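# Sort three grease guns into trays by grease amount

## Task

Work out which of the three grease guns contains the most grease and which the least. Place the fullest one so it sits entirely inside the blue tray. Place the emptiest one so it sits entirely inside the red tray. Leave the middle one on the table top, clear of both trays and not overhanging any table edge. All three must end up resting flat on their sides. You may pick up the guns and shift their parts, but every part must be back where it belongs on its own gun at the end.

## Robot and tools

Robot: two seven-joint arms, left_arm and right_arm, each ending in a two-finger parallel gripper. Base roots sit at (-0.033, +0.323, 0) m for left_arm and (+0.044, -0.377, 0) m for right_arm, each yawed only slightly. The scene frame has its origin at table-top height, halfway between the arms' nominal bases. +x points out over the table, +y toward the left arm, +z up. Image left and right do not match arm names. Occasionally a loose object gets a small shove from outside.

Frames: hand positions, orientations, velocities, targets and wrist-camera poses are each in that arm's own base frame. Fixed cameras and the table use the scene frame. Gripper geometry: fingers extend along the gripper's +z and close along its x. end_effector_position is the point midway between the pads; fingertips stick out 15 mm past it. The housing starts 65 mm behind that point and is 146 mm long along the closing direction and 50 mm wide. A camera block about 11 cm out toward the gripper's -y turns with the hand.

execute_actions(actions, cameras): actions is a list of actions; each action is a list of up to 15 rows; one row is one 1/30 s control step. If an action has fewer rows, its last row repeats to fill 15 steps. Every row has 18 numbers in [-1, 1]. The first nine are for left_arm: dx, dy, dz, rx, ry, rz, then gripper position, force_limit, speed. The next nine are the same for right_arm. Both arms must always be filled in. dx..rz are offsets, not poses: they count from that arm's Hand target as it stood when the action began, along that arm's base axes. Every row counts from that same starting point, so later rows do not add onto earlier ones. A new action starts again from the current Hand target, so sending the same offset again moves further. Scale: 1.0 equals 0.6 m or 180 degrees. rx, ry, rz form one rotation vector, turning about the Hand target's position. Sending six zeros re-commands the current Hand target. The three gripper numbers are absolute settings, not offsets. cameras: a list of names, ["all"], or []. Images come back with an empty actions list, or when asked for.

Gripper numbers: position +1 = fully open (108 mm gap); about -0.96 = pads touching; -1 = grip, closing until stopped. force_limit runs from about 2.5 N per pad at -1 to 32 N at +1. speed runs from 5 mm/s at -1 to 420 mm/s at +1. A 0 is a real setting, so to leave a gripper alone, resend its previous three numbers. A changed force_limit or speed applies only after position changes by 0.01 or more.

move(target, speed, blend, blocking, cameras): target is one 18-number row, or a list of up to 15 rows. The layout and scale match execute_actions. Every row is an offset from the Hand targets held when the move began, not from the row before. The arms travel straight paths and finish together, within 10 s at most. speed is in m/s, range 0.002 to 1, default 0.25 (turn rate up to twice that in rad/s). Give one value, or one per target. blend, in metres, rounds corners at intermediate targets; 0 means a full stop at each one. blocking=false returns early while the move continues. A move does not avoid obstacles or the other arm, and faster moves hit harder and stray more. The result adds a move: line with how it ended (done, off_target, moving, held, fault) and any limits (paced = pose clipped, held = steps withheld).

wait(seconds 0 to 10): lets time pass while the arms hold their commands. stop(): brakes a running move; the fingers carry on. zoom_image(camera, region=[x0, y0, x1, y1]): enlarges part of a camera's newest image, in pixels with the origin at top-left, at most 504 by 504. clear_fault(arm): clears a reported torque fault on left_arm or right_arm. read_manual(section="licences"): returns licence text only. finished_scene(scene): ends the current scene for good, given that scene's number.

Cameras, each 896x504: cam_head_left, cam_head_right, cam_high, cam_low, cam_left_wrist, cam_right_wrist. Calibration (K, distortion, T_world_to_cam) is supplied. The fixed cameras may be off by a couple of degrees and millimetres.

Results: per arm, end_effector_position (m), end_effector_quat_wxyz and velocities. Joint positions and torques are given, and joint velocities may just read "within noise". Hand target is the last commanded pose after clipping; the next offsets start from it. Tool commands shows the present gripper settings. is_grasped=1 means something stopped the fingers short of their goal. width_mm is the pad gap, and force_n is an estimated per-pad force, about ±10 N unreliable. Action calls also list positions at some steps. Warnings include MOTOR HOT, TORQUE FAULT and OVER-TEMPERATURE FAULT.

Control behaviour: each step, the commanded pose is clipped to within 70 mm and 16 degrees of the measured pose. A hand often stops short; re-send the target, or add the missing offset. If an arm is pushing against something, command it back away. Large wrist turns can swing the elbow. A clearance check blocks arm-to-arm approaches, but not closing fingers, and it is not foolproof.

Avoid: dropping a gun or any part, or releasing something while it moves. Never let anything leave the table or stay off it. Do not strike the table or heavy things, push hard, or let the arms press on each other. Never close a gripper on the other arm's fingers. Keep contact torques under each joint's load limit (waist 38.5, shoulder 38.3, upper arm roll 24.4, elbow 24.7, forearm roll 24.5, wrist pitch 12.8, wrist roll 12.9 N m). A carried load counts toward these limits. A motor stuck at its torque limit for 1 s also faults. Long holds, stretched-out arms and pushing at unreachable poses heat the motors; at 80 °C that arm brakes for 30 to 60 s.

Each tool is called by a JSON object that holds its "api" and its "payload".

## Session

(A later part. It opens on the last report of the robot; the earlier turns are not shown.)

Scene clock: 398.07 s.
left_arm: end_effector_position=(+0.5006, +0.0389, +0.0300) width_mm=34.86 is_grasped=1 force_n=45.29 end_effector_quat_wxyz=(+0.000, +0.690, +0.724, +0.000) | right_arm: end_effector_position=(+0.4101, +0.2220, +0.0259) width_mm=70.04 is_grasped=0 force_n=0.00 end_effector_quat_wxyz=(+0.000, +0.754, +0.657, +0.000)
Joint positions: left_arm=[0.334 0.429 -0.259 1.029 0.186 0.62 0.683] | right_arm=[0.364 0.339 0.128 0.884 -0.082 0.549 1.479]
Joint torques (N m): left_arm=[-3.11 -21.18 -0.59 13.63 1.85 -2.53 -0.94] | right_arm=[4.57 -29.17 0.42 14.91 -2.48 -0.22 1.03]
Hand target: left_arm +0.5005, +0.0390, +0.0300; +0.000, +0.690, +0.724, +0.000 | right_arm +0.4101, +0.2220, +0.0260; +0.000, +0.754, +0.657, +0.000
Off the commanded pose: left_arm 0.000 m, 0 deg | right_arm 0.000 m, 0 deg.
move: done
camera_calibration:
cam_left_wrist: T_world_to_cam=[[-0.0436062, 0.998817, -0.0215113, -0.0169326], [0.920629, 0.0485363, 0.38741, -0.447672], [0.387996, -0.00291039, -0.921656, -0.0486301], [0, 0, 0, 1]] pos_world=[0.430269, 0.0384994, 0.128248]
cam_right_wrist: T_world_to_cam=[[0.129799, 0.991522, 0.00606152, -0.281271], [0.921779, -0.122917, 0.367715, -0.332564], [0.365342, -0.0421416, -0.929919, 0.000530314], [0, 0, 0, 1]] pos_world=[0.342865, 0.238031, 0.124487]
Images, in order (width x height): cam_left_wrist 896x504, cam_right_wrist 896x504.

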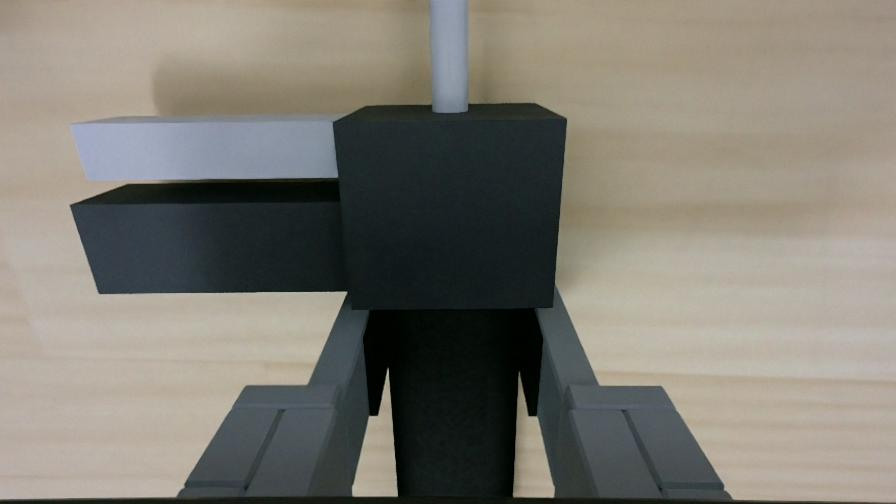

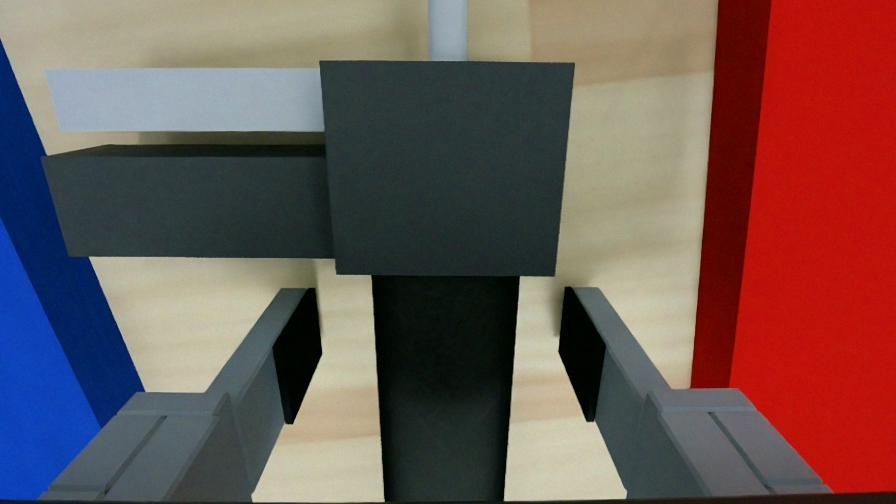

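{"api": "move", "payload": {"target": [[0,0,0.2167,0,0,0,-1,0.95,-0.7, 0,0,0.2,0,0,0,0.31,0.6,-0.7],[-0.0745,-0.3928,0.2833,0,0,-0.5156,-1,0.95,-0.7, -0.0447,0.0158,0.5067,0,0,0.544,0.31,0.6,-0.7]], "speed": [0.15,0.3], "blend": [0.02,0], "cameras": ["cam_right_wrist","cam_left_wrist"]}}

Scene clock: 424.47 s.
left_arm: end_effector_position=(+0.4558, -0.1967, +0.2000) width_mm=34.86 is_grasped=1 force_n=45.20 end_effector_quat_wxyz=(+0.000, +1.000, +0.000, +0.001) | right_arm: end_effector_position=(+0.3833, +0.2315, +0.3302) width_mm=70.05 is_grasped=0 force_n=0.00 end_effector_quat_wxyz=(+0.001, +0.000, +1.000, +0.000)
Joint positions: left_arm=[0.183 0.136 -0.617 1.159 0.091 1.049 1.882] | right_arm=[0.389 -0.109 0.145 1.281 0.015 1.388 -0.255]
Joint torques (N m): left_arm=[-4.12 -16.01 -4.04 18.93 2.68 0.22 0.78] | right_arm=[5.99 -10.57 -2.1 19.98 3.51 0.02 -1.53]
Hand target: left_arm +0.4558, -0.1967, +0.2000; +0.000, +1.000, +0.000, +0.001 | right_arm +0.3833, +0.2315, +0.3300; +0.000, +0.000, +1.000, +0.000
Off the commanded pose: left_arm 0.000 m, 0 deg | right_arm 0.000 m, 0 deg.
move: done
camera_calibration:
cam_left_wrist: T_world_to_cam=[[0.999753, -0.0053403, -0.0215952, -0.453001], [0.00344201, -0.921933, 0.387333, -0.233632], [-0.0219778, -0.387312, -0.921687, 0.236021], [0, 0, 0, 1]] pos_world=[0.458881, -0.126398, 0.298248]
cam_right_wrist: T_world_to_cam=[[-0.999952, -0.00809039, 0.00558783, 0.375532], [-0.00546844, 0.929899, 0.367775, -0.30684], [-0.00817156, 0.367727, -0.929898, 0.341902], [0, 0, 0, 1]] pos_world=[0.37663, 0.162642, 0.428684]
Images, in order (width x height): cam_left_wrist 896x504, cam_right_wrist 896x504.

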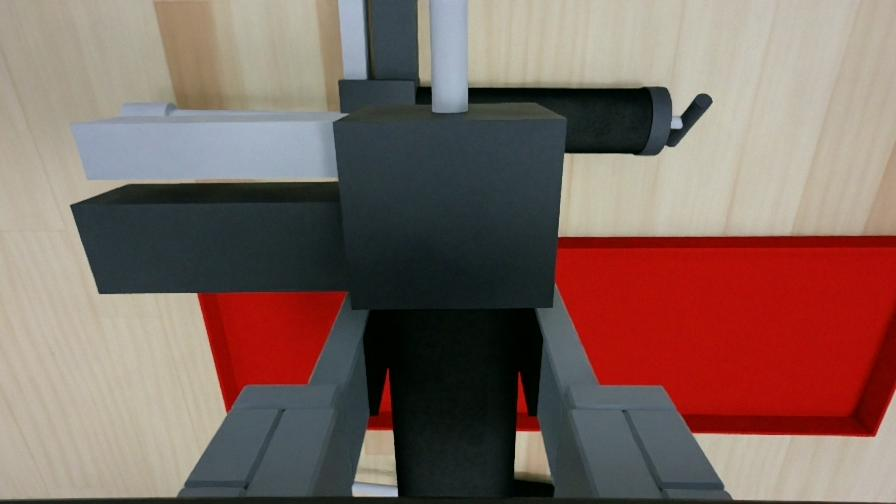

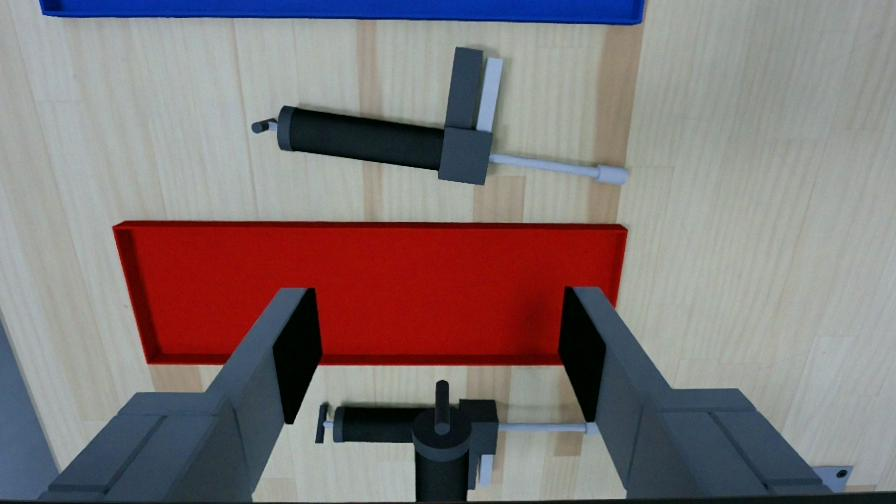

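{"api": "move", "payload": {"target": [[0,0,0,0,0,0,-1,0.95,-0.7, 0,0.2288,-0.13,0,0,0,0.31,0.6,-0.7],[0,0,0,0,0,0,-1,0.95,-0.7, 0,0.2288,-0.2233,0,0,0,-1,0.6,-0.6],[0,0,0,0,0,0,-1,0.95,-0.7, 0,0.1788,-0.2233,0,0,0,-1,0.6,-0.6]], "speed": [0.25,0.08,0.05], "blend": [0.01,0,0], "cameras": ["cam_right_wrist","cam_left_wrist"]}}

Scene clock: 472.80 s.
left_arm: end_effector_position=(+0.4469, -0.2153, +0.2013) width_mm=34.92 is_grasped=1 force_n=41.32 end_effector_quat_wxyz=(+0.002, +1.000, -0.021, +0.000) | right_arm: end_effector_position=(+0.3666, +0.3600, +0.1963) width_mm=36.70 is_grasped=1 force_n=42.92 end_effector_quat_wxyz=(-0.004, -0.022, +1.000, +0.001)
Joint positions: left_arm=[0.185 0.136 -0.661 1.159 0.092 1.051 1.882] | right_arm=[0.493 0.183 0.3 1.23 -0.054 1.06 -0.014]
Joint torques (N m): left_arm=[-13.37 -24.51 -14.15 15.47 -5.45 -3.26 -0.19] | right_arm=[9.09 -20.76 7.19 17.07 1.82 -4.3 0.04]
Hand target: left_arm +0.4469, -0.2153, +0.2013; +0.002, +1.000, -0.021, +0.000 (not the last commanded pose) | right_arm +0.3666, +0.3600, +0.1963; -0.004, -0.022, +1.000, +0.001 (not the last commanded pose)
Tool commands: left_gripper/position=-1.0 left_gripper/force_limit=+0.95 left_gripper/speed=-0.7 right_gripper/position=-1.0 right_gripper/force_limit=+0.6 right_gripper/speed=-0.6
Off the commanded pose: left_arm 0.021 m, 2 deg | right_arm 0.027 m, 3 deg.
TORQUE FAULT: the external load on joint 3 (upper arm roll) of the left arm reached its load limit, and that arm stopped. TORQUE FAULT: the external load on joint 3 (upper arm roll) of the right arm reached its load limit, and that arm stopped. On each arm, the contact can be on any part of the arm beyond the joint that stopped it, not only on its tool. A torque fault puts only its own arm into a fault stop. Those arms' remaining commands of this call were not run. The hold on each of those joints was moved back by the arms themselves, up to 3 degrees, as the stops began, but on each arm a joint was then at its load limit, so every hold on each arm was set where that arm was. Those arms may still press on what stopped them. Those arms are still stopped at the end of this call. While their stops run, those arms, their grippers or tools too, take no new command.
CLEAR FAULT: each arm stays stopped (state 4) until you call clear_fault with its name: clear_fault(arm="left_arm"), clear_fault(arm="right_arm").
End effector pose when the fault began: left_arm: position (+0.4557, -0.1978, +0.2002), quat_wxyz (+0.001, +1.000, -0.001, +0.001) | right_arm: position (+0.3826, +0.3467, +0.1965), quat_wxyz (+0.001, -0.002, +1.000, +0.001)
Joint positions when the fault began: left_arm=[0.182 0.136 -0.618 1.16 0.091 1.048 1.882] | right_arm=[0.496 0.184 0.257 1.233 -0.054 1.053 -0.014]
move: fault (left_arm, right_arm); path passed 2 of 3 targets
camera_calibration:
cam_left_wrist: T_world_to_cam=[[0.998647, -0.0470453, -0.022145, -0.452516], [-0.0346558, -0.919721, 0.39104, -0.234519], [-0.0387638, -0.389744, -0.920107, 0.236445], [0, 0, 0, 1]] pos_world=[0.452942, -0.144828, 0.29924]
cam_right_wrist: T_world_to_cam=[[-0.998567, -0.0516009, 0.014187, 0.374178], [-0.042711, 0.928173, 0.36969, -0.363324], [-0.0322443, 0.368554, -0.929047, 0.178379], [0, 0, 0, 1]] pos_world=[0.363876, 0.290793, 0.294731]
Images, in order (width x height): cam_left_wrist 896x504, cam_right_wrist 896x504.

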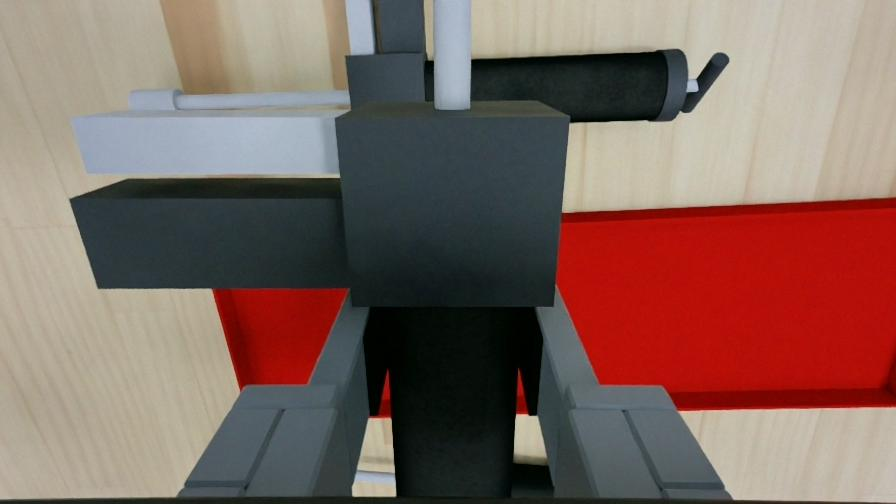

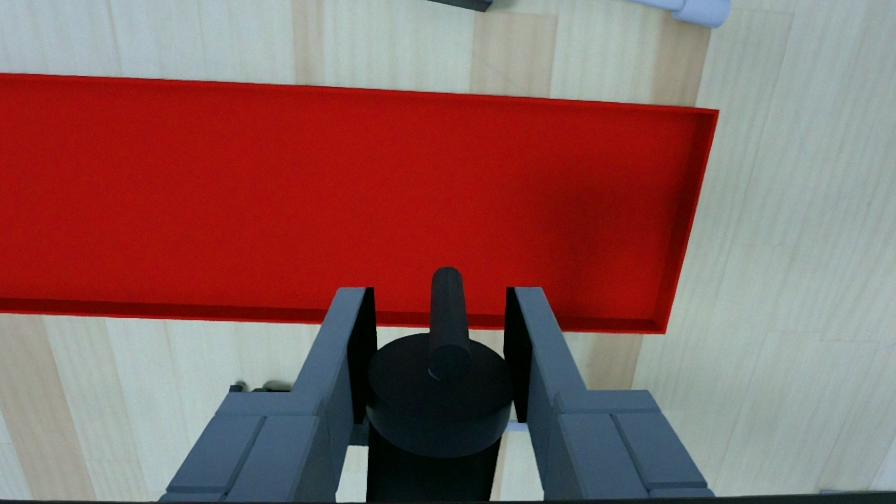

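{"api": "clear_fault", "payload": {"arm": "right_arm"}}

{"api": "clear_fault", "payload": {"arm": "left_arm"}}

{"api": "move", "payload": {"target": [0,0,0,0,0,0,-1,0.95,-0.7, 0,0,0,0,0,0,0.31,0.6,-0.6], "speed": 0.05, "cameras": ["cam_right_wrist","cam_left_wrist"]}}

Scene clock: 482.20 s.
left_arm: end_effector_position=(+0.4469, -0.2153, +0.2013) width_mm=34.92 is_grasped=1 force_n=41.32 end_effector_quat_wxyz=(+0.002, +1.000, -0.021, +0.000) | right_arm: end_effector_position=(+0.3666, +0.3600, +0.1963) width_mm=36.70 is_grasped=1 force_n=42.92 end_effector_quat_wxyz=(-0.004, -0.022, +1.000, +0.001)
Joint positions: left_arm=[0.185 0.136 -0.661 1.159 0.092 1.051 1.882] | right_arm=[0.493 0.183 0.3 1.23 -0.054 1.06 -0.014]
Joint torques (N m): left_arm=[-13.03 -24.57 -14.21 15.44 -5.38 -3.24 -0.09] | right_arm=[9.21 -20.5 7.29 17.07 1.59 -4.24 0.01]
Hand target: left_arm +0.4469, -0.2153, +0.2013; +0.002, +1.000, -0.021, +0.000 (not the last commanded pose) | right_arm +0.3666, +0.3600, +0.1963; -0.004, -0.022, +1.000, +0.001 (not the last commanded pose)
Tool commands: left_gripper/position=-1.0 left_gripper/force_limit=+0.95 left_gripper/speed=-0.7 right_gripper/position=-1.0 right_gripper/force_limit=+0.6 right_gripper/speed=-0.6
Off the commanded pose: left_arm 0.021 m, 2 deg | right_arm 0.027 m, 3 deg.
TORQUE FAULT, CONTINUED: the left arm was still stopped when this call began, by the torque fault of joint 3 (upper arm roll) that an earlier result reported. The call counts as one of the actions that you can send in this scene. That arm is still stopped at the end of this call. While its stop runs, that arm, its gripper or tool too, takes no new command.
TORQUE FAULT, CONTINUED: the right arm's stop, for the torque fault of joint 3 (upper arm roll) that an earlier result reported, is over. The hold on joint 3 (upper arm roll) of that arm was moved back by the arm itself, up to 3 degrees, as the stop began, but a joint of that arm was then at its load limit, so every hold on that arm was set where that arm was. That arm's target is now where it stood when the stop ended, not its last command. That arm's gripper keeps its grip as last carried out, and that arm accepts commands again: back off and push less far.
CLEAR FAULT: your call cleared the right arm's torque fault. If a joint's load stays at its limit, that arm stops again at once.
CLEAR FAULT: the left arm stays stopped (state 4) until you call clear_fault(arm="left_arm").

Scene clock: 482.23 s.
left_arm: end_effector_position=(+0.4470, -0.2150, +0.2012) width_mm=34.92 is_grasped=1 force_n=41.32 end_effector_quat_wxyz=(+0.002, +1.000, -0.021, +0.000) end_effector_velocity=(+0.001, +0.005, +0.000) end_effector_angular_velocity=(+0.005, +0.002, +0.008) | right_arm: end_effector_position=(+0.3667, +0.3598, +0.1963) width_mm=36.70 is_grasped=1 force_n=42.92 end_effector_quat_wxyz=(-0.004, -0.021, +1.000, +0.001) end_effector_velocity=(+0.001, -0.004, +0.000) end_effector_angular_velocity=(-0.005, +0.003, -0.007)
Joint positions: left_arm=[0.185 0.136 -0.66 1.159 0.092 1.051 1.882] | right_arm=[0.493 0.183 0.299 1.23 -0.054 1.061 -0.014]
Joint velocities: left_arm=[0.003 -0.001 0.005 0 0.002 0.004 0] | right_arm=[-0.002 -0.001 -0.004 -0.001 0 0.006 0]
Joint torques (N m): left_arm=[-5.41 -24.47 -8.68 14.17 -2.74 -1.94 0.01] | right_arm=[5.86 -20.77 4.81 15.48 0.83 -2.85 0.05]
Hand target: left_arm +0.4469, -0.2153, +0.2013; +0.002, +1.000, -0.021, +0.000 (not the last commanded pose) | right_arm +0.3666, +0.3600, +0.1963; -0.004, -0.022, +1.000, +0.001 (not the last commanded pose)
Tool commands: left_gripper/position=-1.0 left_gripper/force_limit=+0.95 left_gripper/speed=-0.7 right_gripper/position=-1.0 right_gripper/force_limit=+0.6 right_gripper/speed=-0.6
Off the commanded pose: left_arm 0.020 m, 2 deg | right_arm 0.027 m, 3 deg.
TORQUE FAULT, CONTINUED: the left arm's stop, for the torque fault of joint 3 (upper arm roll) that an earlier result reported, is over. The call counts as one of the actions that you can send in this scene. The hold on joint 3 (upper arm roll) of that arm was moved back by the arm itself, up to 3 degrees, as the stop began, but a joint of that arm was then at its load limit, so every hold on that arm was set where that arm was. That arm's target is now where it stood when the stop ended, not its last command. That arm's gripper keeps its grip as last carried out, and that arm accepts commands again: back off and push less far.
CLEAR FAULT: your call cleared the left arm's torque fault. If a joint's load stays at its limit, that arm stops again at once.

Scene clock: 482.87 s.
left_arm: end_effector_position=(+0.4468, -0.2153, +0.2012) width_mm=34.92 is_grasped=1 force_n=41.32 end_effector_quat_wxyz=(+0.002, +1.000, -0.021, +0.000) | right_arm: end_effector_position=(+0.3666, +0.3601, +0.1963) width_mm=70.04 is_grasped=0 force_n=0.00 end_effector_quat_wxyz=(-0.004, -0.022, +1.000, +0.001)
Joint positions: left_arm=[0.185 0.136 -0.661 1.159 0.092 1.051 1.882] | right_arm=[0.493 0.183 0.3 1.23 -0.054 1.06 -0.014]
Joint torques (N m): left_arm=[-1.07 -23.86 -1.51 16.96 -0.23 -3.2 -0.14] | right_arm=[0.83 -20.68 0.6 16.95 1.08 -3.54 0.17]
Hand target: left_arm +0.4469, -0.2153, +0.2013; +0.002, +1.000, -0.021, +0.000 | right_arm +0.3666, +0.3600, +0.1963; -0.004, -0.022, +1.000, +0.001
Off the commanded pose: left_arm 0.000 m, 0 deg | right_arm 0.000 m, 0 deg.
move: done
camera_calibration:
cam_left_wrist: T_world_to_cam=[[0.998636, -0.0472158, -0.0222936, -0.452396], [-0.0347581, -0.91975, 0.390964, -0.234549], [-0.0389641, -0.389655, -0.920136, 0.236514], [0, 0, 0, 1]] pos_world=[0.452842, -0.144928, 0.29924]
cam_right_wrist: T_world_to_cam=[[-0.998559, -0.0517324, 0.0142479, 0.374096], [-0.0428136, 0.9282, 0.369609, -0.363274], [-0.0323457, 0.368467, -0.929078, 0.178448], [0, 0, 0, 1]] pos_world=[0.363776, 0.290792, 0.294732]
Images, in order (width x height): cam_left_wrist 896x504, cam_right_wrist 896x504.

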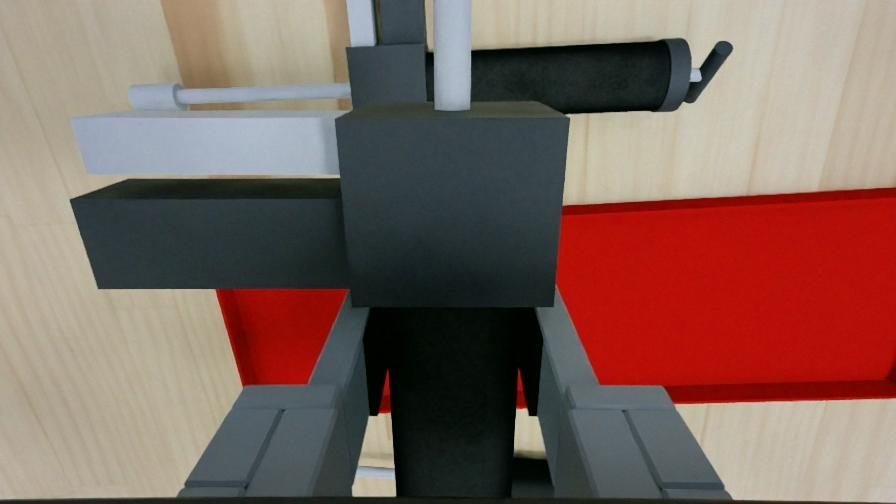

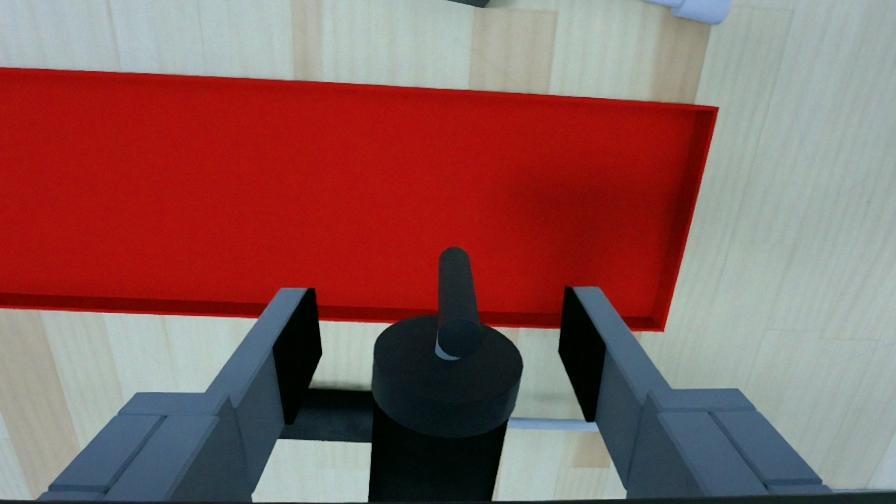

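{"api": "move", "payload": {"target": [0.0148,0.031,-0.002,0,0,0.0133,-1,0.95,-0.7, 0.0193,-0.006,0.0112,0,0,-0.0139,0.31,0.6,-0.6], "speed": 0.08, "cameras": ["cam_right_wrist"]}}

Scene clock: 498.97 s.
left_arm: end_effector_position=(+0.4557, -0.1967, +0.2000) width_mm=34.92 is_grasped=1 force_n=41.30 end_effector_quat_wxyz=(+0.002, +1.000, +0.000, +0.000) | right_arm: end_effector_position=(+0.3782, +0.3565, +0.2031) width_mm=70.04 is_grasped=0 force_n=0.00 end_effector_quat_wxyz=(-0.004, +0.000, +1.000, +0.001)
Joint positions: left_arm=[0.207 0.137 -0.64 1.158 0.09 1.047 1.883] | right_arm=[0.486 0.196 0.288 1.267 -0.055 1.084 0.009]
Joint torques (N m): left_arm=[3.53 -15.88 -0.12 14.17 -1.77 -3.13 0.98] | right_arm=[-5.24 -12.3 -0.99 19.65 -2.54 0.06 1.64]
Hand target: left_arm +0.4558, -0.1967, +0.2001; +0.002, +1.000, +0.000, +0.000 | right_arm +0.3782, +0.3564, +0.2031; -0.004, +0.000, +1.000, +0.001
Off the commanded pose: left_arm 0.000 m, 0 deg | right_arm 0.000 m, 0 deg.
move: done
camera_calibration:
cam_right_wrist: T_world_to_cam=[[-0.999867, -0.00797608, 0.0142258, 0.370358], [-0.00215327, 0.929178, 0.369626, -0.377706], [-0.0161664, 0.369546, -0.929072, 0.179847], [0, 0, 0, 1]] pos_world=[0.372403, 0.287448, 0.301432]
Images, in order (width x height): cam_right_wrist 896x504.

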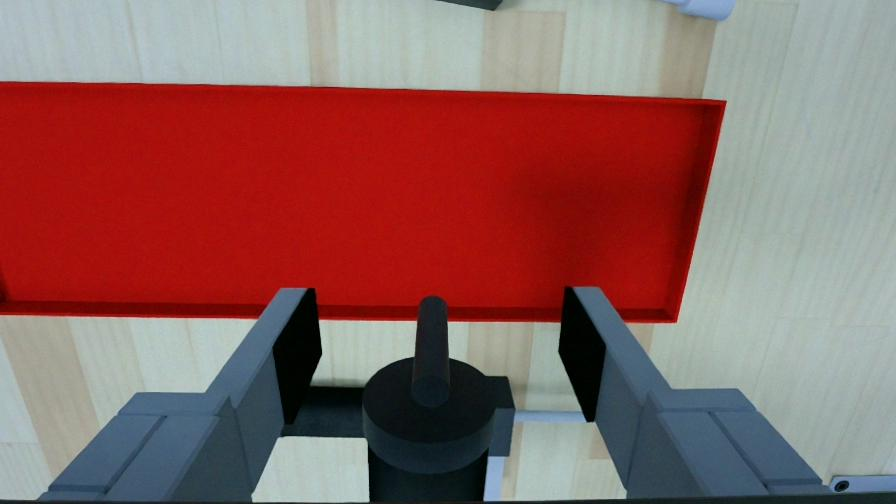

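{"api": "move", "payload": {"target": [[0,0,0,0,0,0,-1,0.95,-0.7, 0.0042,0,0,0,0,0,-1,0.6,-0.6],[0,0,0,0,0,0,-1,0.95,-0.7, 0.0042,-0.05,0,0,0,0,-1,0.6,-0.6]], "speed": [0.05,0.05], "cameras": ["cam_right_wrist","cam_left_wrist"]}}

Scene clock: 511.37 s.
left_arm: end_effector_position=(+0.4558, -0.1967, +0.2001) width_mm=34.92 is_grasped=1 force_n=41.32 end_effector_quat_wxyz=(+0.002, +1.000, +0.000, +0.000) | right_arm: end_effector_position=(+0.3807, +0.3265, +0.2031) width_mm=8.24 is_grasped=1 force_n=37.10 end_effector_quat_wxyz=(-0.004, +0.000, +1.000, +0.001)
Joint positions: left_arm=[0.207 0.137 -0.64 1.158 0.09 1.047 1.883] | right_arm=[0.449 0.134 0.27 1.191 -0.034 1.067 -0.052]
Joint torques (N m): left_arm=[1.24 -19.15 -0.52 18.08 0.99 -2.28 -0.25] | right_arm=[-6.43 -27.88 -1.28 9.96 3.48 -3.11 -1.61]
Hand target: left_arm +0.4558, -0.1967, +0.2001; +0.002, +1.000, +0.000, +0.000 | right_arm +0.3807, +0.3264, +0.2031; -0.004, +0.000, +1.000, +0.001
Off the commanded pose: left_arm 0.000 m, 0 deg | right_arm 0.000 m, 0 deg.
move: done
camera_calibration:
cam_left_wrist: T_world_to_cam=[[0.999741, -0.00544267, -0.0221114, -0.452855], [0.00363818, -0.920365, 0.391042, -0.234195], [-0.0224789, -0.391021, -0.920107, 0.23527], [0, 0, 0, 1]] pos_world=[0.458878, -0.126015, 0.29804]
cam_right_wrist: T_world_to_cam=[[-0.999867, -0.00797608, 0.0142258, 0.372618], [-0.00215327, 0.929178, 0.369626, -0.349825], [-0.0161664, 0.369546, -0.929072, 0.190973], [0, 0, 0, 1]] pos_world=[0.374903, 0.257448, 0.301432]
Images, in order (width x height): cam_left_wrist 896x504, cam_right_wrist 896x504.

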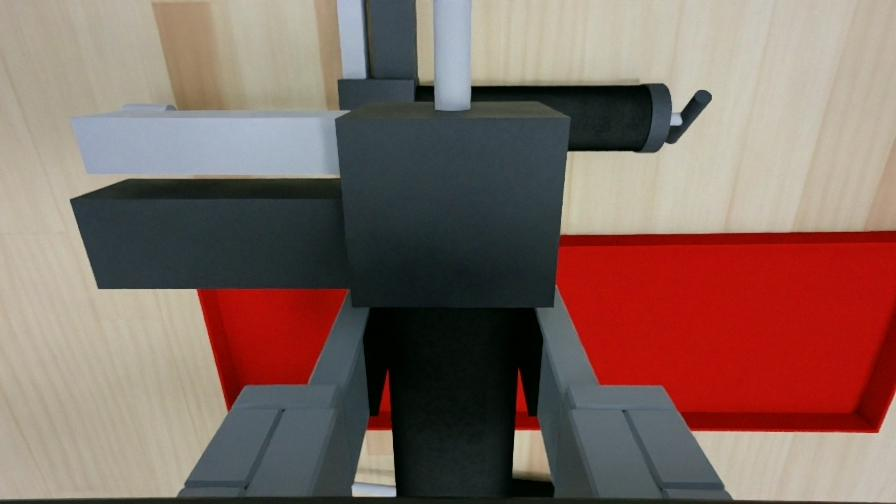

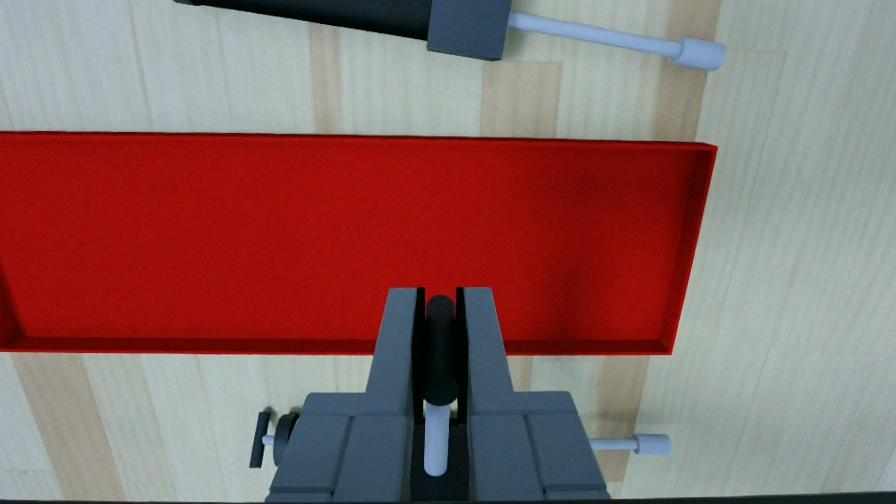

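{"api": "move", "payload": {"target": [0,0,0,0,0,0,-1,0.95,-0.7, 0,-0.0417,0,0,0,0,-1,0.6,-0.6], "speed": 0.05, "cameras": ["cam_right_wrist"]}}

Scene clock: 518.20 s.
left_arm: end_effector_position=(+0.4558, -0.1967, +0.2001) width_mm=34.92 is_grasped=1 force_n=41.32 end_effector_quat_wxyz=(+0.002, +1.000, +0.000, +0.000) | right_arm: end_effector_position=(+0.3807, +0.3014, +0.2031) width_mm=8.24 is_grasped=1 force_n=37.09 end_effector_quat_wxyz=(-0.004, +0.000, +1.000, +0.001)
Joint positions: left_arm=[0.207 0.137 -0.64 1.158 0.09 1.047 1.883] | right_arm=[0.422 0.081 0.252 1.127 -0.016 1.054 -0.104]
Joint torques (N m): left_arm=[-2.03 -29.26 -0.14 16.56 0.44 -0.32 -0.82] | right_arm=[-6.22 -26.96 -2.2 10.18 3.28 -3.05 -1.54]
Hand target: left_arm +0.4558, -0.1967, +0.2001; +0.002, +1.000, +0.000, +0.000 | right_arm +0.3807, +0.3014, +0.2031; -0.004, +0.000, +1.000, +0.001
Off the commanded pose: left_arm 0.000 m, 0 deg | right_arm 0.000 m, 0 deg.
move: done
camera_calibration:
cam_right_wrist: T_world_to_cam=[[-0.999867, -0.00806847, 0.0141882, 0.372452], [-0.00225148, 0.929143, 0.369714, -0.326577], [-0.0161659, 0.369633, -0.929037, 0.200181], [0, 0, 0, 1]] pos_world=[0.374903, 0.232448, 0.301431]
Images, in order (width x height): cam_right_wrist 896x504.

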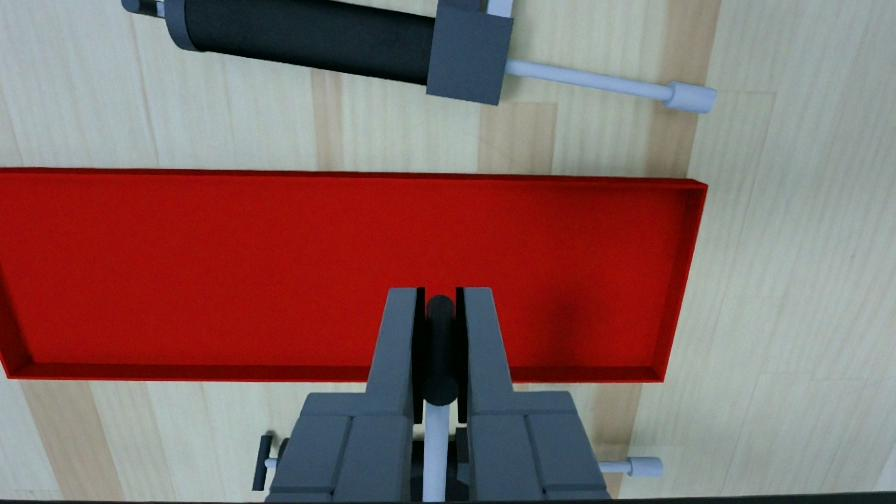

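{"api": "move", "payload": {"target": [[0,0,0,0,0,0,-1,0.95,-0.7, 0,0.0967,0,0,0,0,-1,0.6,-0.6],[0,0,0,0,0,0,-1,0.95,-0.7, 0,0.0967,0,0,0,0,0.31,0.6,-0.6],[0,0,0,0,0,0,-1,0.95,-0.7, 0,0.0967,0.2,0,0,0,0.31,0.6,-0.6],[0.1103,-0.1538,-0.1333,0,0,0.5,-1,0.95,-0.7, 0.0322,-0.3357,0.2117,0,0,0,0.31,0.6,-0.6]], "speed": [0.06,0.05,0.25,0.33], "blend": [0,0,0.02,0], "cameras": ["cam_right_wrist","cam_left_wrist"]}}

Scene clock: 637.13 s.
left_arm: end_effector_position=(+0.5220, -0.2890, +0.1201) width_mm=34.92 is_grasped=1 force_n=41.15 end_effector_quat_wxyz=(+0.001, +0.707, +0.707, +0.002) | right_arm: end_effector_position=(+0.4000, +0.1000, +0.3301) width_mm=70.04 is_grasped=0 force_n=0.00 end_effector_quat_wxyz=(-0.004, +0.000, +1.000, +0.001)
Joint positions: left_arm=[-0.184 0.559 -0.397 1.51 0.249 0.997 0.125] | right_arm=[0.232 -0.22 0.01 1.168 0.006 1.396 -0.545]
Joint torques (N m): left_arm=[-5.73 -28.23 -2.96 18.39 2.54 -0.05 -1.24] | right_arm=[-2.88 -21.03 -1.28 10.68 -2.75 -0.01 -1.68]
Hand target: left_arm +0.5219, -0.2890, +0.1201; +0.001, +0.707, +0.707, +0.002 | right_arm +0.4000, +0.1000, +0.3301; -0.004, +0.000, +1.000, +0.001
Off the commanded pose: left_arm 0.000 m, 0 deg | right_arm 0.000 m, 0 deg.
move: done
camera_calibration:
cam_left_wrist: T_world_to_cam=[[0.00530022, 0.999738, -0.022283, 0.288314], [0.920315, 0.00383935, 0.39116, -0.499542], [0.391143, -0.0225806, -0.920053, 0.017623], [0, 0, 0, 1]] pos_world=[0.451315, -0.285922, 0.21804]
cam_right_wrist: T_world_to_cam=[[-0.999867, -0.00797608, 0.0142258, 0.388301], [-0.00215327, 0.929178, 0.369626, -0.186304], [-0.0161664, 0.369546, -0.929072, 0.393073], [0, 0, 0, 1]] pos_world=[0.394203, 0.0309484, 0.428532]
Images, in order (width x height): cam_left_wrist 896x504, cam_right_wrist 896x504.

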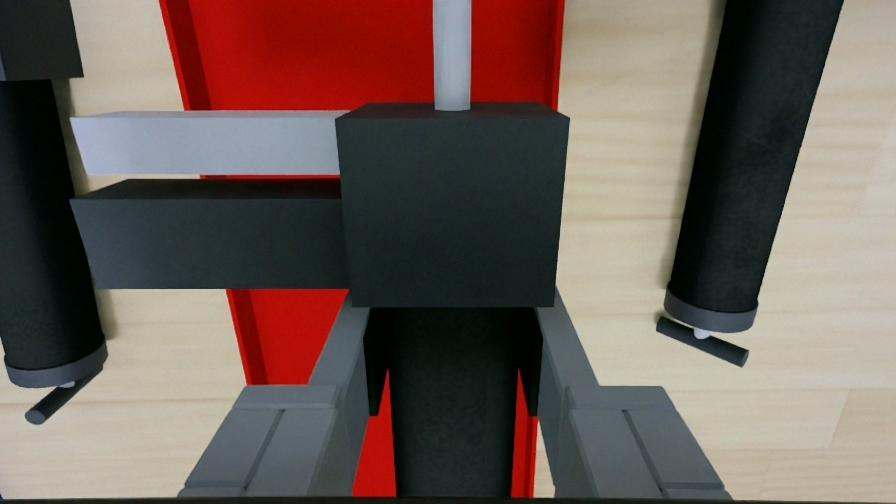

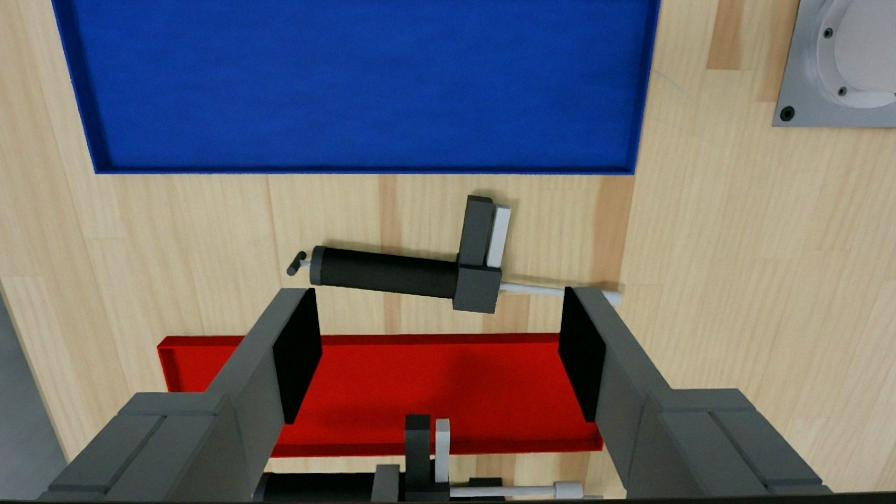

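{"api": "move", "payload": {"target": [[0,0,-0.145,0,0,0,-1,0.95,-0.7, 0,0,0,0,0,0,0.31,0.6,-0.6],[0,0,-0.145,0,0,0,-0.15,0.95,-0.85, 0,0,0,0,0,0,0.31,0.6,-0.6],[0,0,0.1333,0,0,0,-0.15,0.95,-0.85, 0,0,0,0,0,0,-0.05,0.6,-0.6],[-0.1198,0.3983,0.1333,0,0,0,0.31,0.95,-0.6, 0.0818,0.4915,-0.2668,0,0,-0.5,-0.05,0.6,-0.6]], "speed": [0.06,0.05,0.2,0.35], "blend": [0,0,0.02,0], "cameras": ["cam_right_wrist","cam_left_wrist"]}}

Scene clock: 693.03 s.
left_arm: end_effector_position=(+0.4501, -0.0500, +0.2001) width_mm=70.05 is_grasped=0 force_n=0.00 end_effector_quat_wxyz=(+0.001, +0.707, +0.707, +0.002) | right_arm: end_effector_position=(+0.4491, +0.3949, +0.1700) width_mm=50.26 is_grasped=0 force_n=0.00 end_effector_quat_wxyz=(-0.002, +0.707, +0.707, +0.003)
Joint positions: left_arm=[0.169 -0.032 -0.278 0.988 -0.009 1.014 0.683] | right_arm=[0.554 0.481 0.206 1.573 -0.101 1.097 1.569]
Joint torques (N m): left_arm=[4.89 -36.73 1.29 9.62 -1.73 -2.88 0.99] | right_arm=[5.66 -16.66 0.08 19.63 -2.67 -0.08 1.44]
Hand target: left_arm +0.4501, -0.0500, +0.2001; +0.001, +0.707, +0.707, +0.002 | right_arm +0.4491, +0.3949, +0.1700; -0.002, +0.707, +0.707, +0.003
Off the commanded pose: left_arm 0.000 m, 0 deg | right_arm 0.000 m, 0 deg.
move: done; blend cut to 0 m at target 3
camera_calibration:
cam_left_wrist: T_world_to_cam=[[0.00535086, 0.99974, -0.022151, 0.0514813], [0.920366, 0.00373816, 0.391041, -0.465571], [0.391022, -0.0224794, -0.920107, 0.124814], [0, 0, 0, 1]] pos_world=[0.379414, -0.0469218, 0.29804]
cam_right_wrist: T_world_to_cam=[[-0.00797551, 0.999867, 0.014225, -0.401431], [0.929144, 0.00215152, 0.369712, -0.453224], [0.369633, 0.0161657, -0.929037, 0.102427], [0, 0, 0, 1]] pos_world=[0.380049, 0.400697, 0.268431]
Images, in order (width x height): cam_left_wrist 896x504, cam_right_wrist 896x504.

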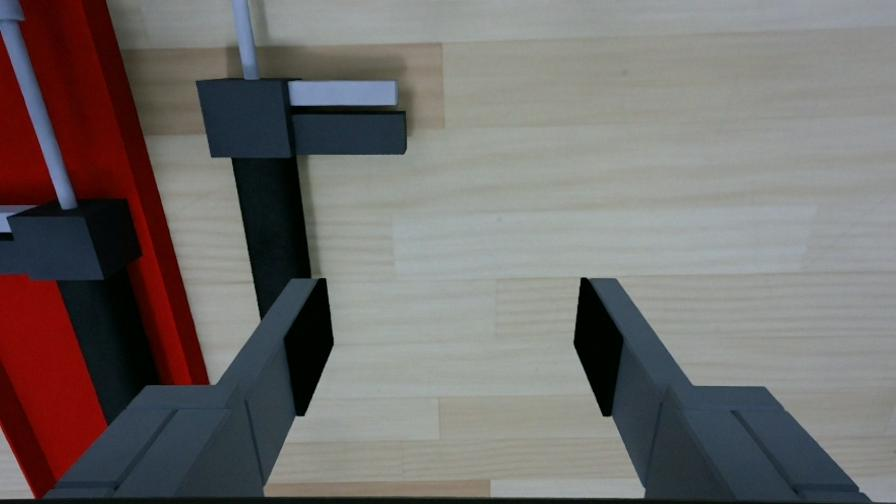

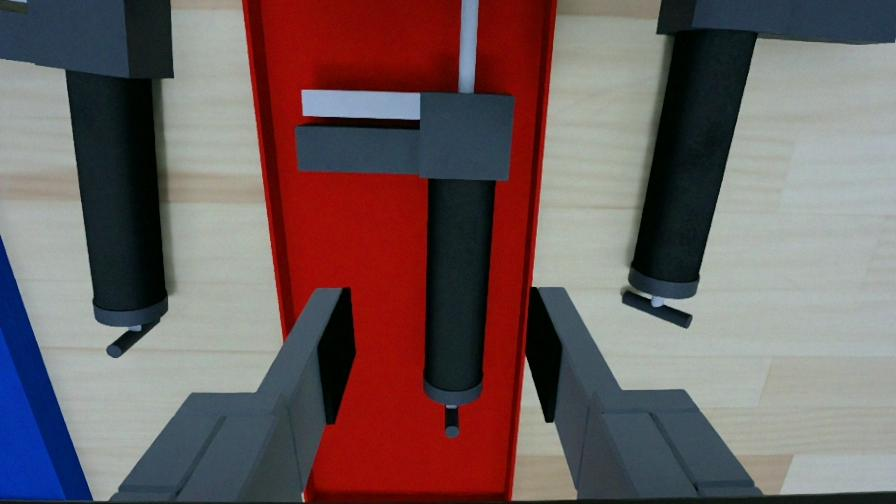

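{"api": "move", "payload": {"target": [[0,0,0,0,0,0,0.31,0.95,-0.6, 0.0032,0.016,-0.2342,0,0,-0.0067,-1,0.9,-0.7],[0,0,0,0,0,0,0.31,0.95,-0.6, 0.0032,0.016,0,0,0,-0.0067,-1,0.9,-0.7],[0.0043,-0.1867,-0.1668,0,0,0.0039,0.31,0.95,-0.6, 0.0775,-0.5382,-0.0333,0,0,0,-1,0.9,-0.7],[0.0043,-0.1867,-0.2835,0,0,0.0039,-1,0.95,-0.7, 0.0775,-0.5382,-0.0333,0,0,0,-1,0.9,-0.7]], "speed": [0.1,0.15,0.3,0.08], "blend": [0,0.02,0.01,0], "cameras": ["cam_right_wrist","cam_left_wrist"]}}

Scene clock: 738.40 s.
left_arm: end_effector_position=(+0.4501, -0.0500, +0.2001) width_mm=70.05 is_grasped=0 force_n=0.00 end_effector_quat_wxyz=(+0.001, +0.707, +0.707, +0.002) | right_arm: end_effector_position=(+0.4599, +0.4090, +0.0862) width_mm=0.00 is_grasped=0 force_n=41.86 end_effector_quat_wxyz=(+0.003, +0.713, +0.701, +0.030)
Joint positions: left_arm=[0.169 -0.032 -0.278 0.988 -0.009 1.014 0.683] | right_arm=[0.578 0.602 0.181 1.499 -0.141 0.848 1.618]
Joint torques (N m): left_arm=[4.84 -36.27 1.28 9.79 1.08 -2.08 0.19] | right_arm=[0.38 -33.77 1.77 11.63 0.49 -1.29 -0.02]
Hand target: left_arm +0.4501, -0.0500, +0.2001; +0.001, +0.707, +0.707, +0.002 (not the last commanded pose) | right_arm +0.4599, +0.4090, +0.0862; +0.003, +0.713, +0.701, +0.030 (not the last commanded pose)
Tool commands: left_gripper/position=+0.31 left_gripper/force_limit=+0.95 left_gripper/speed=-0.6 right_gripper/position=-1.0 right_gripper/force_limit=+0.9 right_gripper/speed=-0.7
Off the commanded pose: left_arm 0.204 m, 1 deg | right_arm 0.345 m, 3 deg.
TORQUE FAULT: the external load on joint 2 (shoulder) of the right arm reached its load limit, and that arm stopped. The contact can be on any part of that arm beyond that joint, not only on its tool. A torque fault puts only its own arm into a fault stop. That arm's remaining commands of this call were not run. The hold on joint 2 (shoulder) of that arm was moved back by the arm itself, up to 3 degrees, as the stop began. That arm is still stopped at the end of this call. While its stop runs, that arm, its gripper or tool too, takes no new command.
CLEAR FAULT: the right arm stays stopped (state 4) until you call clear_fault(arm="right_arm").
End effector pose when the fault began: right_arm: position (+0.4512, +0.4032, +0.0557), quat_wxyz (-0.002, +0.713, +0.701, +0.005)
Joint positions when the fault began: right_arm=[0.578 0.652 0.182 1.498 -0.141 0.849 1.618]
move: fault (right_arm), off_target (left_arm); path passed 0 of 4 targets; target 4's new numbers were not sent
camera_calibration:
cam_left_wrist: T_world_to_cam=[[0.00535086, 0.99974, -0.022151, 0.0514813], [0.920366, 0.00373816, 0.391041, -0.465571], [0.391022, -0.0224794, -0.920107, 0.124814], [0, 0, 0, 1]] pos_world=[0.379414, -0.0469218, 0.29804]
cam_right_wrist: T_world_to_cam=[[0.00815366, 0.99895, 0.0450774, -0.423917], [0.911117, -0.0259978, 0.411327, -0.416077], [0.412067, 0.037717, -0.910373, -0.00955921], [0, 0, 0, 1]] pos_world=[0.38649, 0.413015, 0.18155]
Images, in order (width x height): cam_left_wrist 896x504, cam_right_wrist 896x504.

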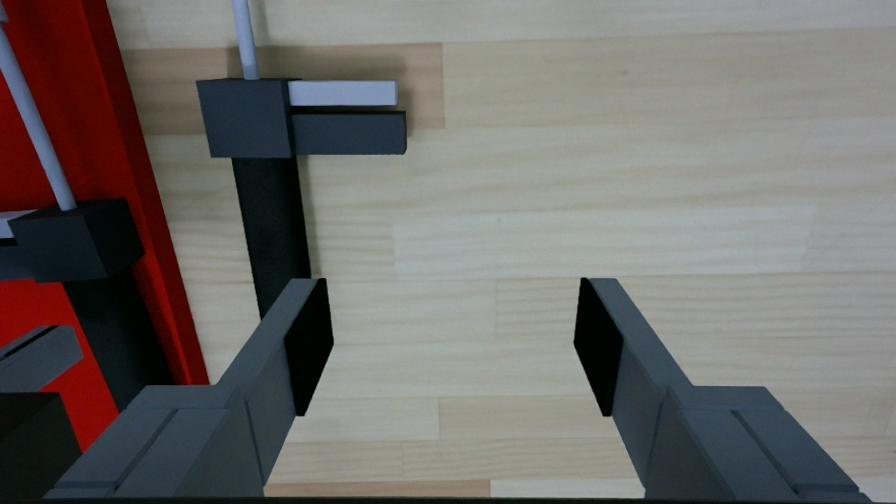

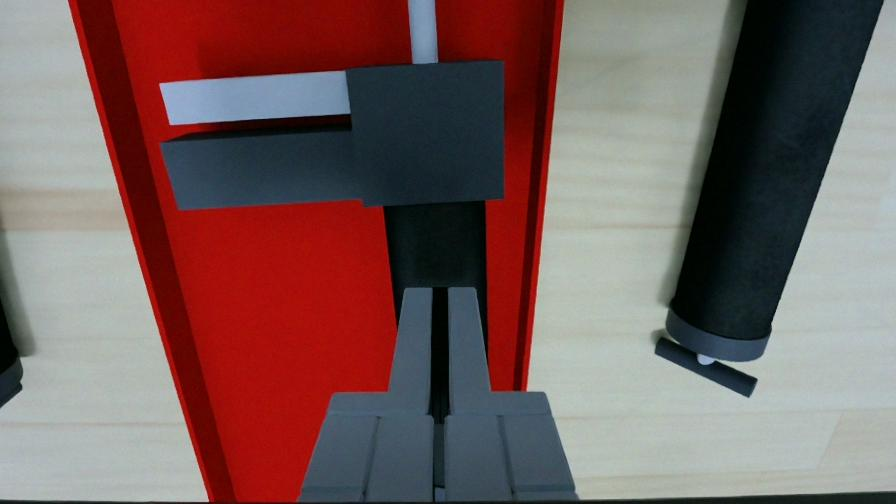

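{"api": "clear_fault", "payload": {"arm": "right_arm"}}

{"api": "move", "payload": {"target": [[0,0,0,0,0,0,0.31,0.95,-0.6, 0,0,0,0,0,0,-0.05,0.9,-0.6],[0,0,0,0,0,0,0.31,0.95,-0.6, -0.0148,-0.0075,0.023,-0.012,0.015,-0.0013,-0.05,0.9,-0.6],[0,0,0,0,0,0,0.31,0.95,-0.6, -0.0148,-0.0075,-0.0945,-0.012,0.015,-0.0013,-1,0.9,-0.7],[0,0,0,0,0,0,0.31,0.95,-0.6, -0.0148,-0.0075,0.1397,-0.012,0.015,-0.0013,-1,0.9,-0.7],[0.0043,-0.1867,-0.1668,0,0,0.0039,0.31,0.95,-0.6, 0.0595,-0.5617,0.1063,-0.012,0.015,0.0054,-1,0.9,-0.7]], "speed": [0.05,0.1,0.06,0.15,0.35], "blend": [0,0.005,0,0.02,0], "cameras": ["cam_right_wrist","cam_left_wrist"]}}

Scene clock: 765.00 s.
left_arm: end_effector_position=(+0.4501, -0.0500, +0.2001) width_mm=70.05 is_grasped=0 force_n=0.00 end_effector_quat_wxyz=(+0.001, +0.707, +0.707, +0.002) | right_arm: end_effector_position=(+0.4599, +0.4090, +0.0862) width_mm=0.00 is_grasped=0 force_n=41.86 end_effector_quat_wxyz=(+0.003, +0.713, +0.701, +0.030)
Joint positions: left_arm=[0.169 -0.032 -0.278 0.988 -0.009 1.014 0.683] | right_arm=[0.578 0.602 0.181 1.499 -0.141 0.848 1.618]
Joint torques (N m): left_arm=[4.39 -36.3 -0.01 9.91 0.89 -0.16 -0.36] | right_arm=[0.14 -33.66 1.68 11.54 0.46 -1.69 -0.05]
Hand target: left_arm +0.4501, -0.0500, +0.2001; +0.001, +0.707, +0.707, +0.002 (not the last commanded pose) | right_arm +0.4599, +0.4090, +0.0862; +0.003, +0.713, +0.701, +0.030 (not the last commanded pose)
Tool commands: left_gripper/position=+0.31 left_gripper/force_limit=+0.95 left_gripper/speed=-0.6 right_gripper/position=-1.0 right_gripper/force_limit=+0.9 right_gripper/speed=-0.7
Off the commanded pose: left_arm 0.204 m, 1 deg | right_arm 0.345 m, 3 deg.
TORQUE FAULT, CONTINUED: the right arm's stop, for the torque fault of joint 2 (shoulder) that an earlier result reported, is over. The call counts as one of the actions that you can send in this scene. The hold on joint 2 (shoulder) of that arm was moved back by the arm itself, up to 3 degrees, as the stop began. That arm's target is now where it stood when the stop ended, not its last command. That arm's gripper keeps its grip as last carried out, and that arm accepts commands again: back off and push less far.
CLEAR FAULT: your call cleared the right arm's torque fault. If a joint's load stays at its limit, that arm stops again at once.

Scene clock: 770.50 s.
left_arm: end_effector_position=(+0.4527, -0.1621, +0.1000) width_mm=70.05 is_grasped=0 force_n=0.00 end_effector_quat_wxyz=(+0.001, +0.703, +0.711, +0.002) | right_arm: end_effector_position=(+0.4956, +0.0721, +0.1500) width_mm=35.20 is_grasped=1 force_n=41.52 end_effector_quat_wxyz=(+0.000, +0.707, +0.707, +0.000)
Joint positions: left_arm=[0.023 0.223 -0.376 0.969 0.121 0.76 0.342] | right_arm=[0.146 0.186 -0.002 1.102 0.001 0.915 0.929]
Joint torques (N m): left_arm=[-3.65 -16.61 0.11 15.33 2.77 -2.97 -1.09] | right_arm=[-4.34 -14.24 -1.36 20.87 2.94 -3.58 -1.57]
Hand target: left_arm +0.4526, -0.1620, +0.1000; +0.001, +0.703, +0.711, +0.002 | right_arm +0.4956, +0.0719, +0.1500; +0.000, +0.707, +0.707, +0.000
Off the commanded pose: left_arm 0.000 m, 0 deg | right_arm 0.000 m, 0 deg.
move: done
camera_calibration:
cam_left_wrist: T_world_to_cam=[[-0.00682975, 0.999731, -0.0221811, 0.166798], [0.920212, 0.0149646, 0.391134, -0.426534], [0.39136, -0.01774, -0.920066, 0.0297896], [0, 0, 0, 1]] pos_world=[0.381982, -0.159841, 0.19794]
cam_right_wrist: T_world_to_cam=[[-0.00775039, 0.999942, 0.00743818, -0.0771138], [0.929659, 0.00446529, 0.368395, -0.488529], [0.36834, 0.00977017, -0.92964, 0.073091], [0, 0, 0, 1]] pos_world=[0.426646, 0.0785767, 0.248494]
Images, in order (width x height): cam_left_wrist 896x504, cam_right_wrist 896x504.

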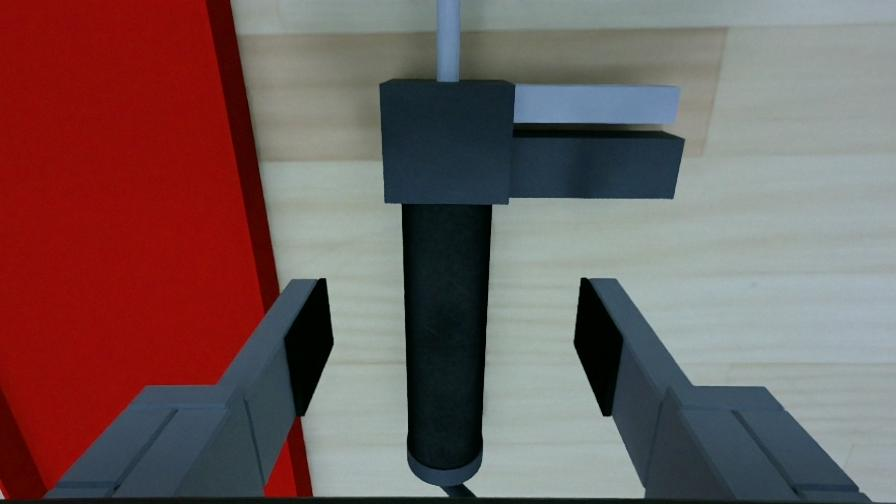

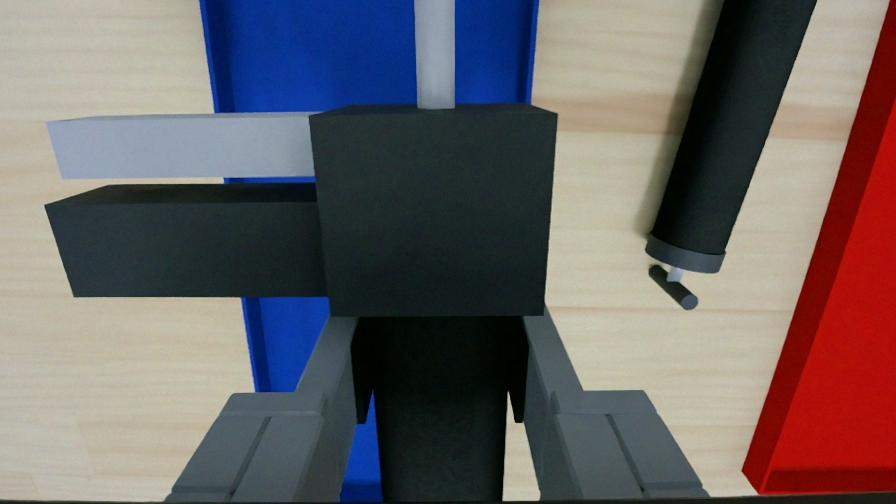

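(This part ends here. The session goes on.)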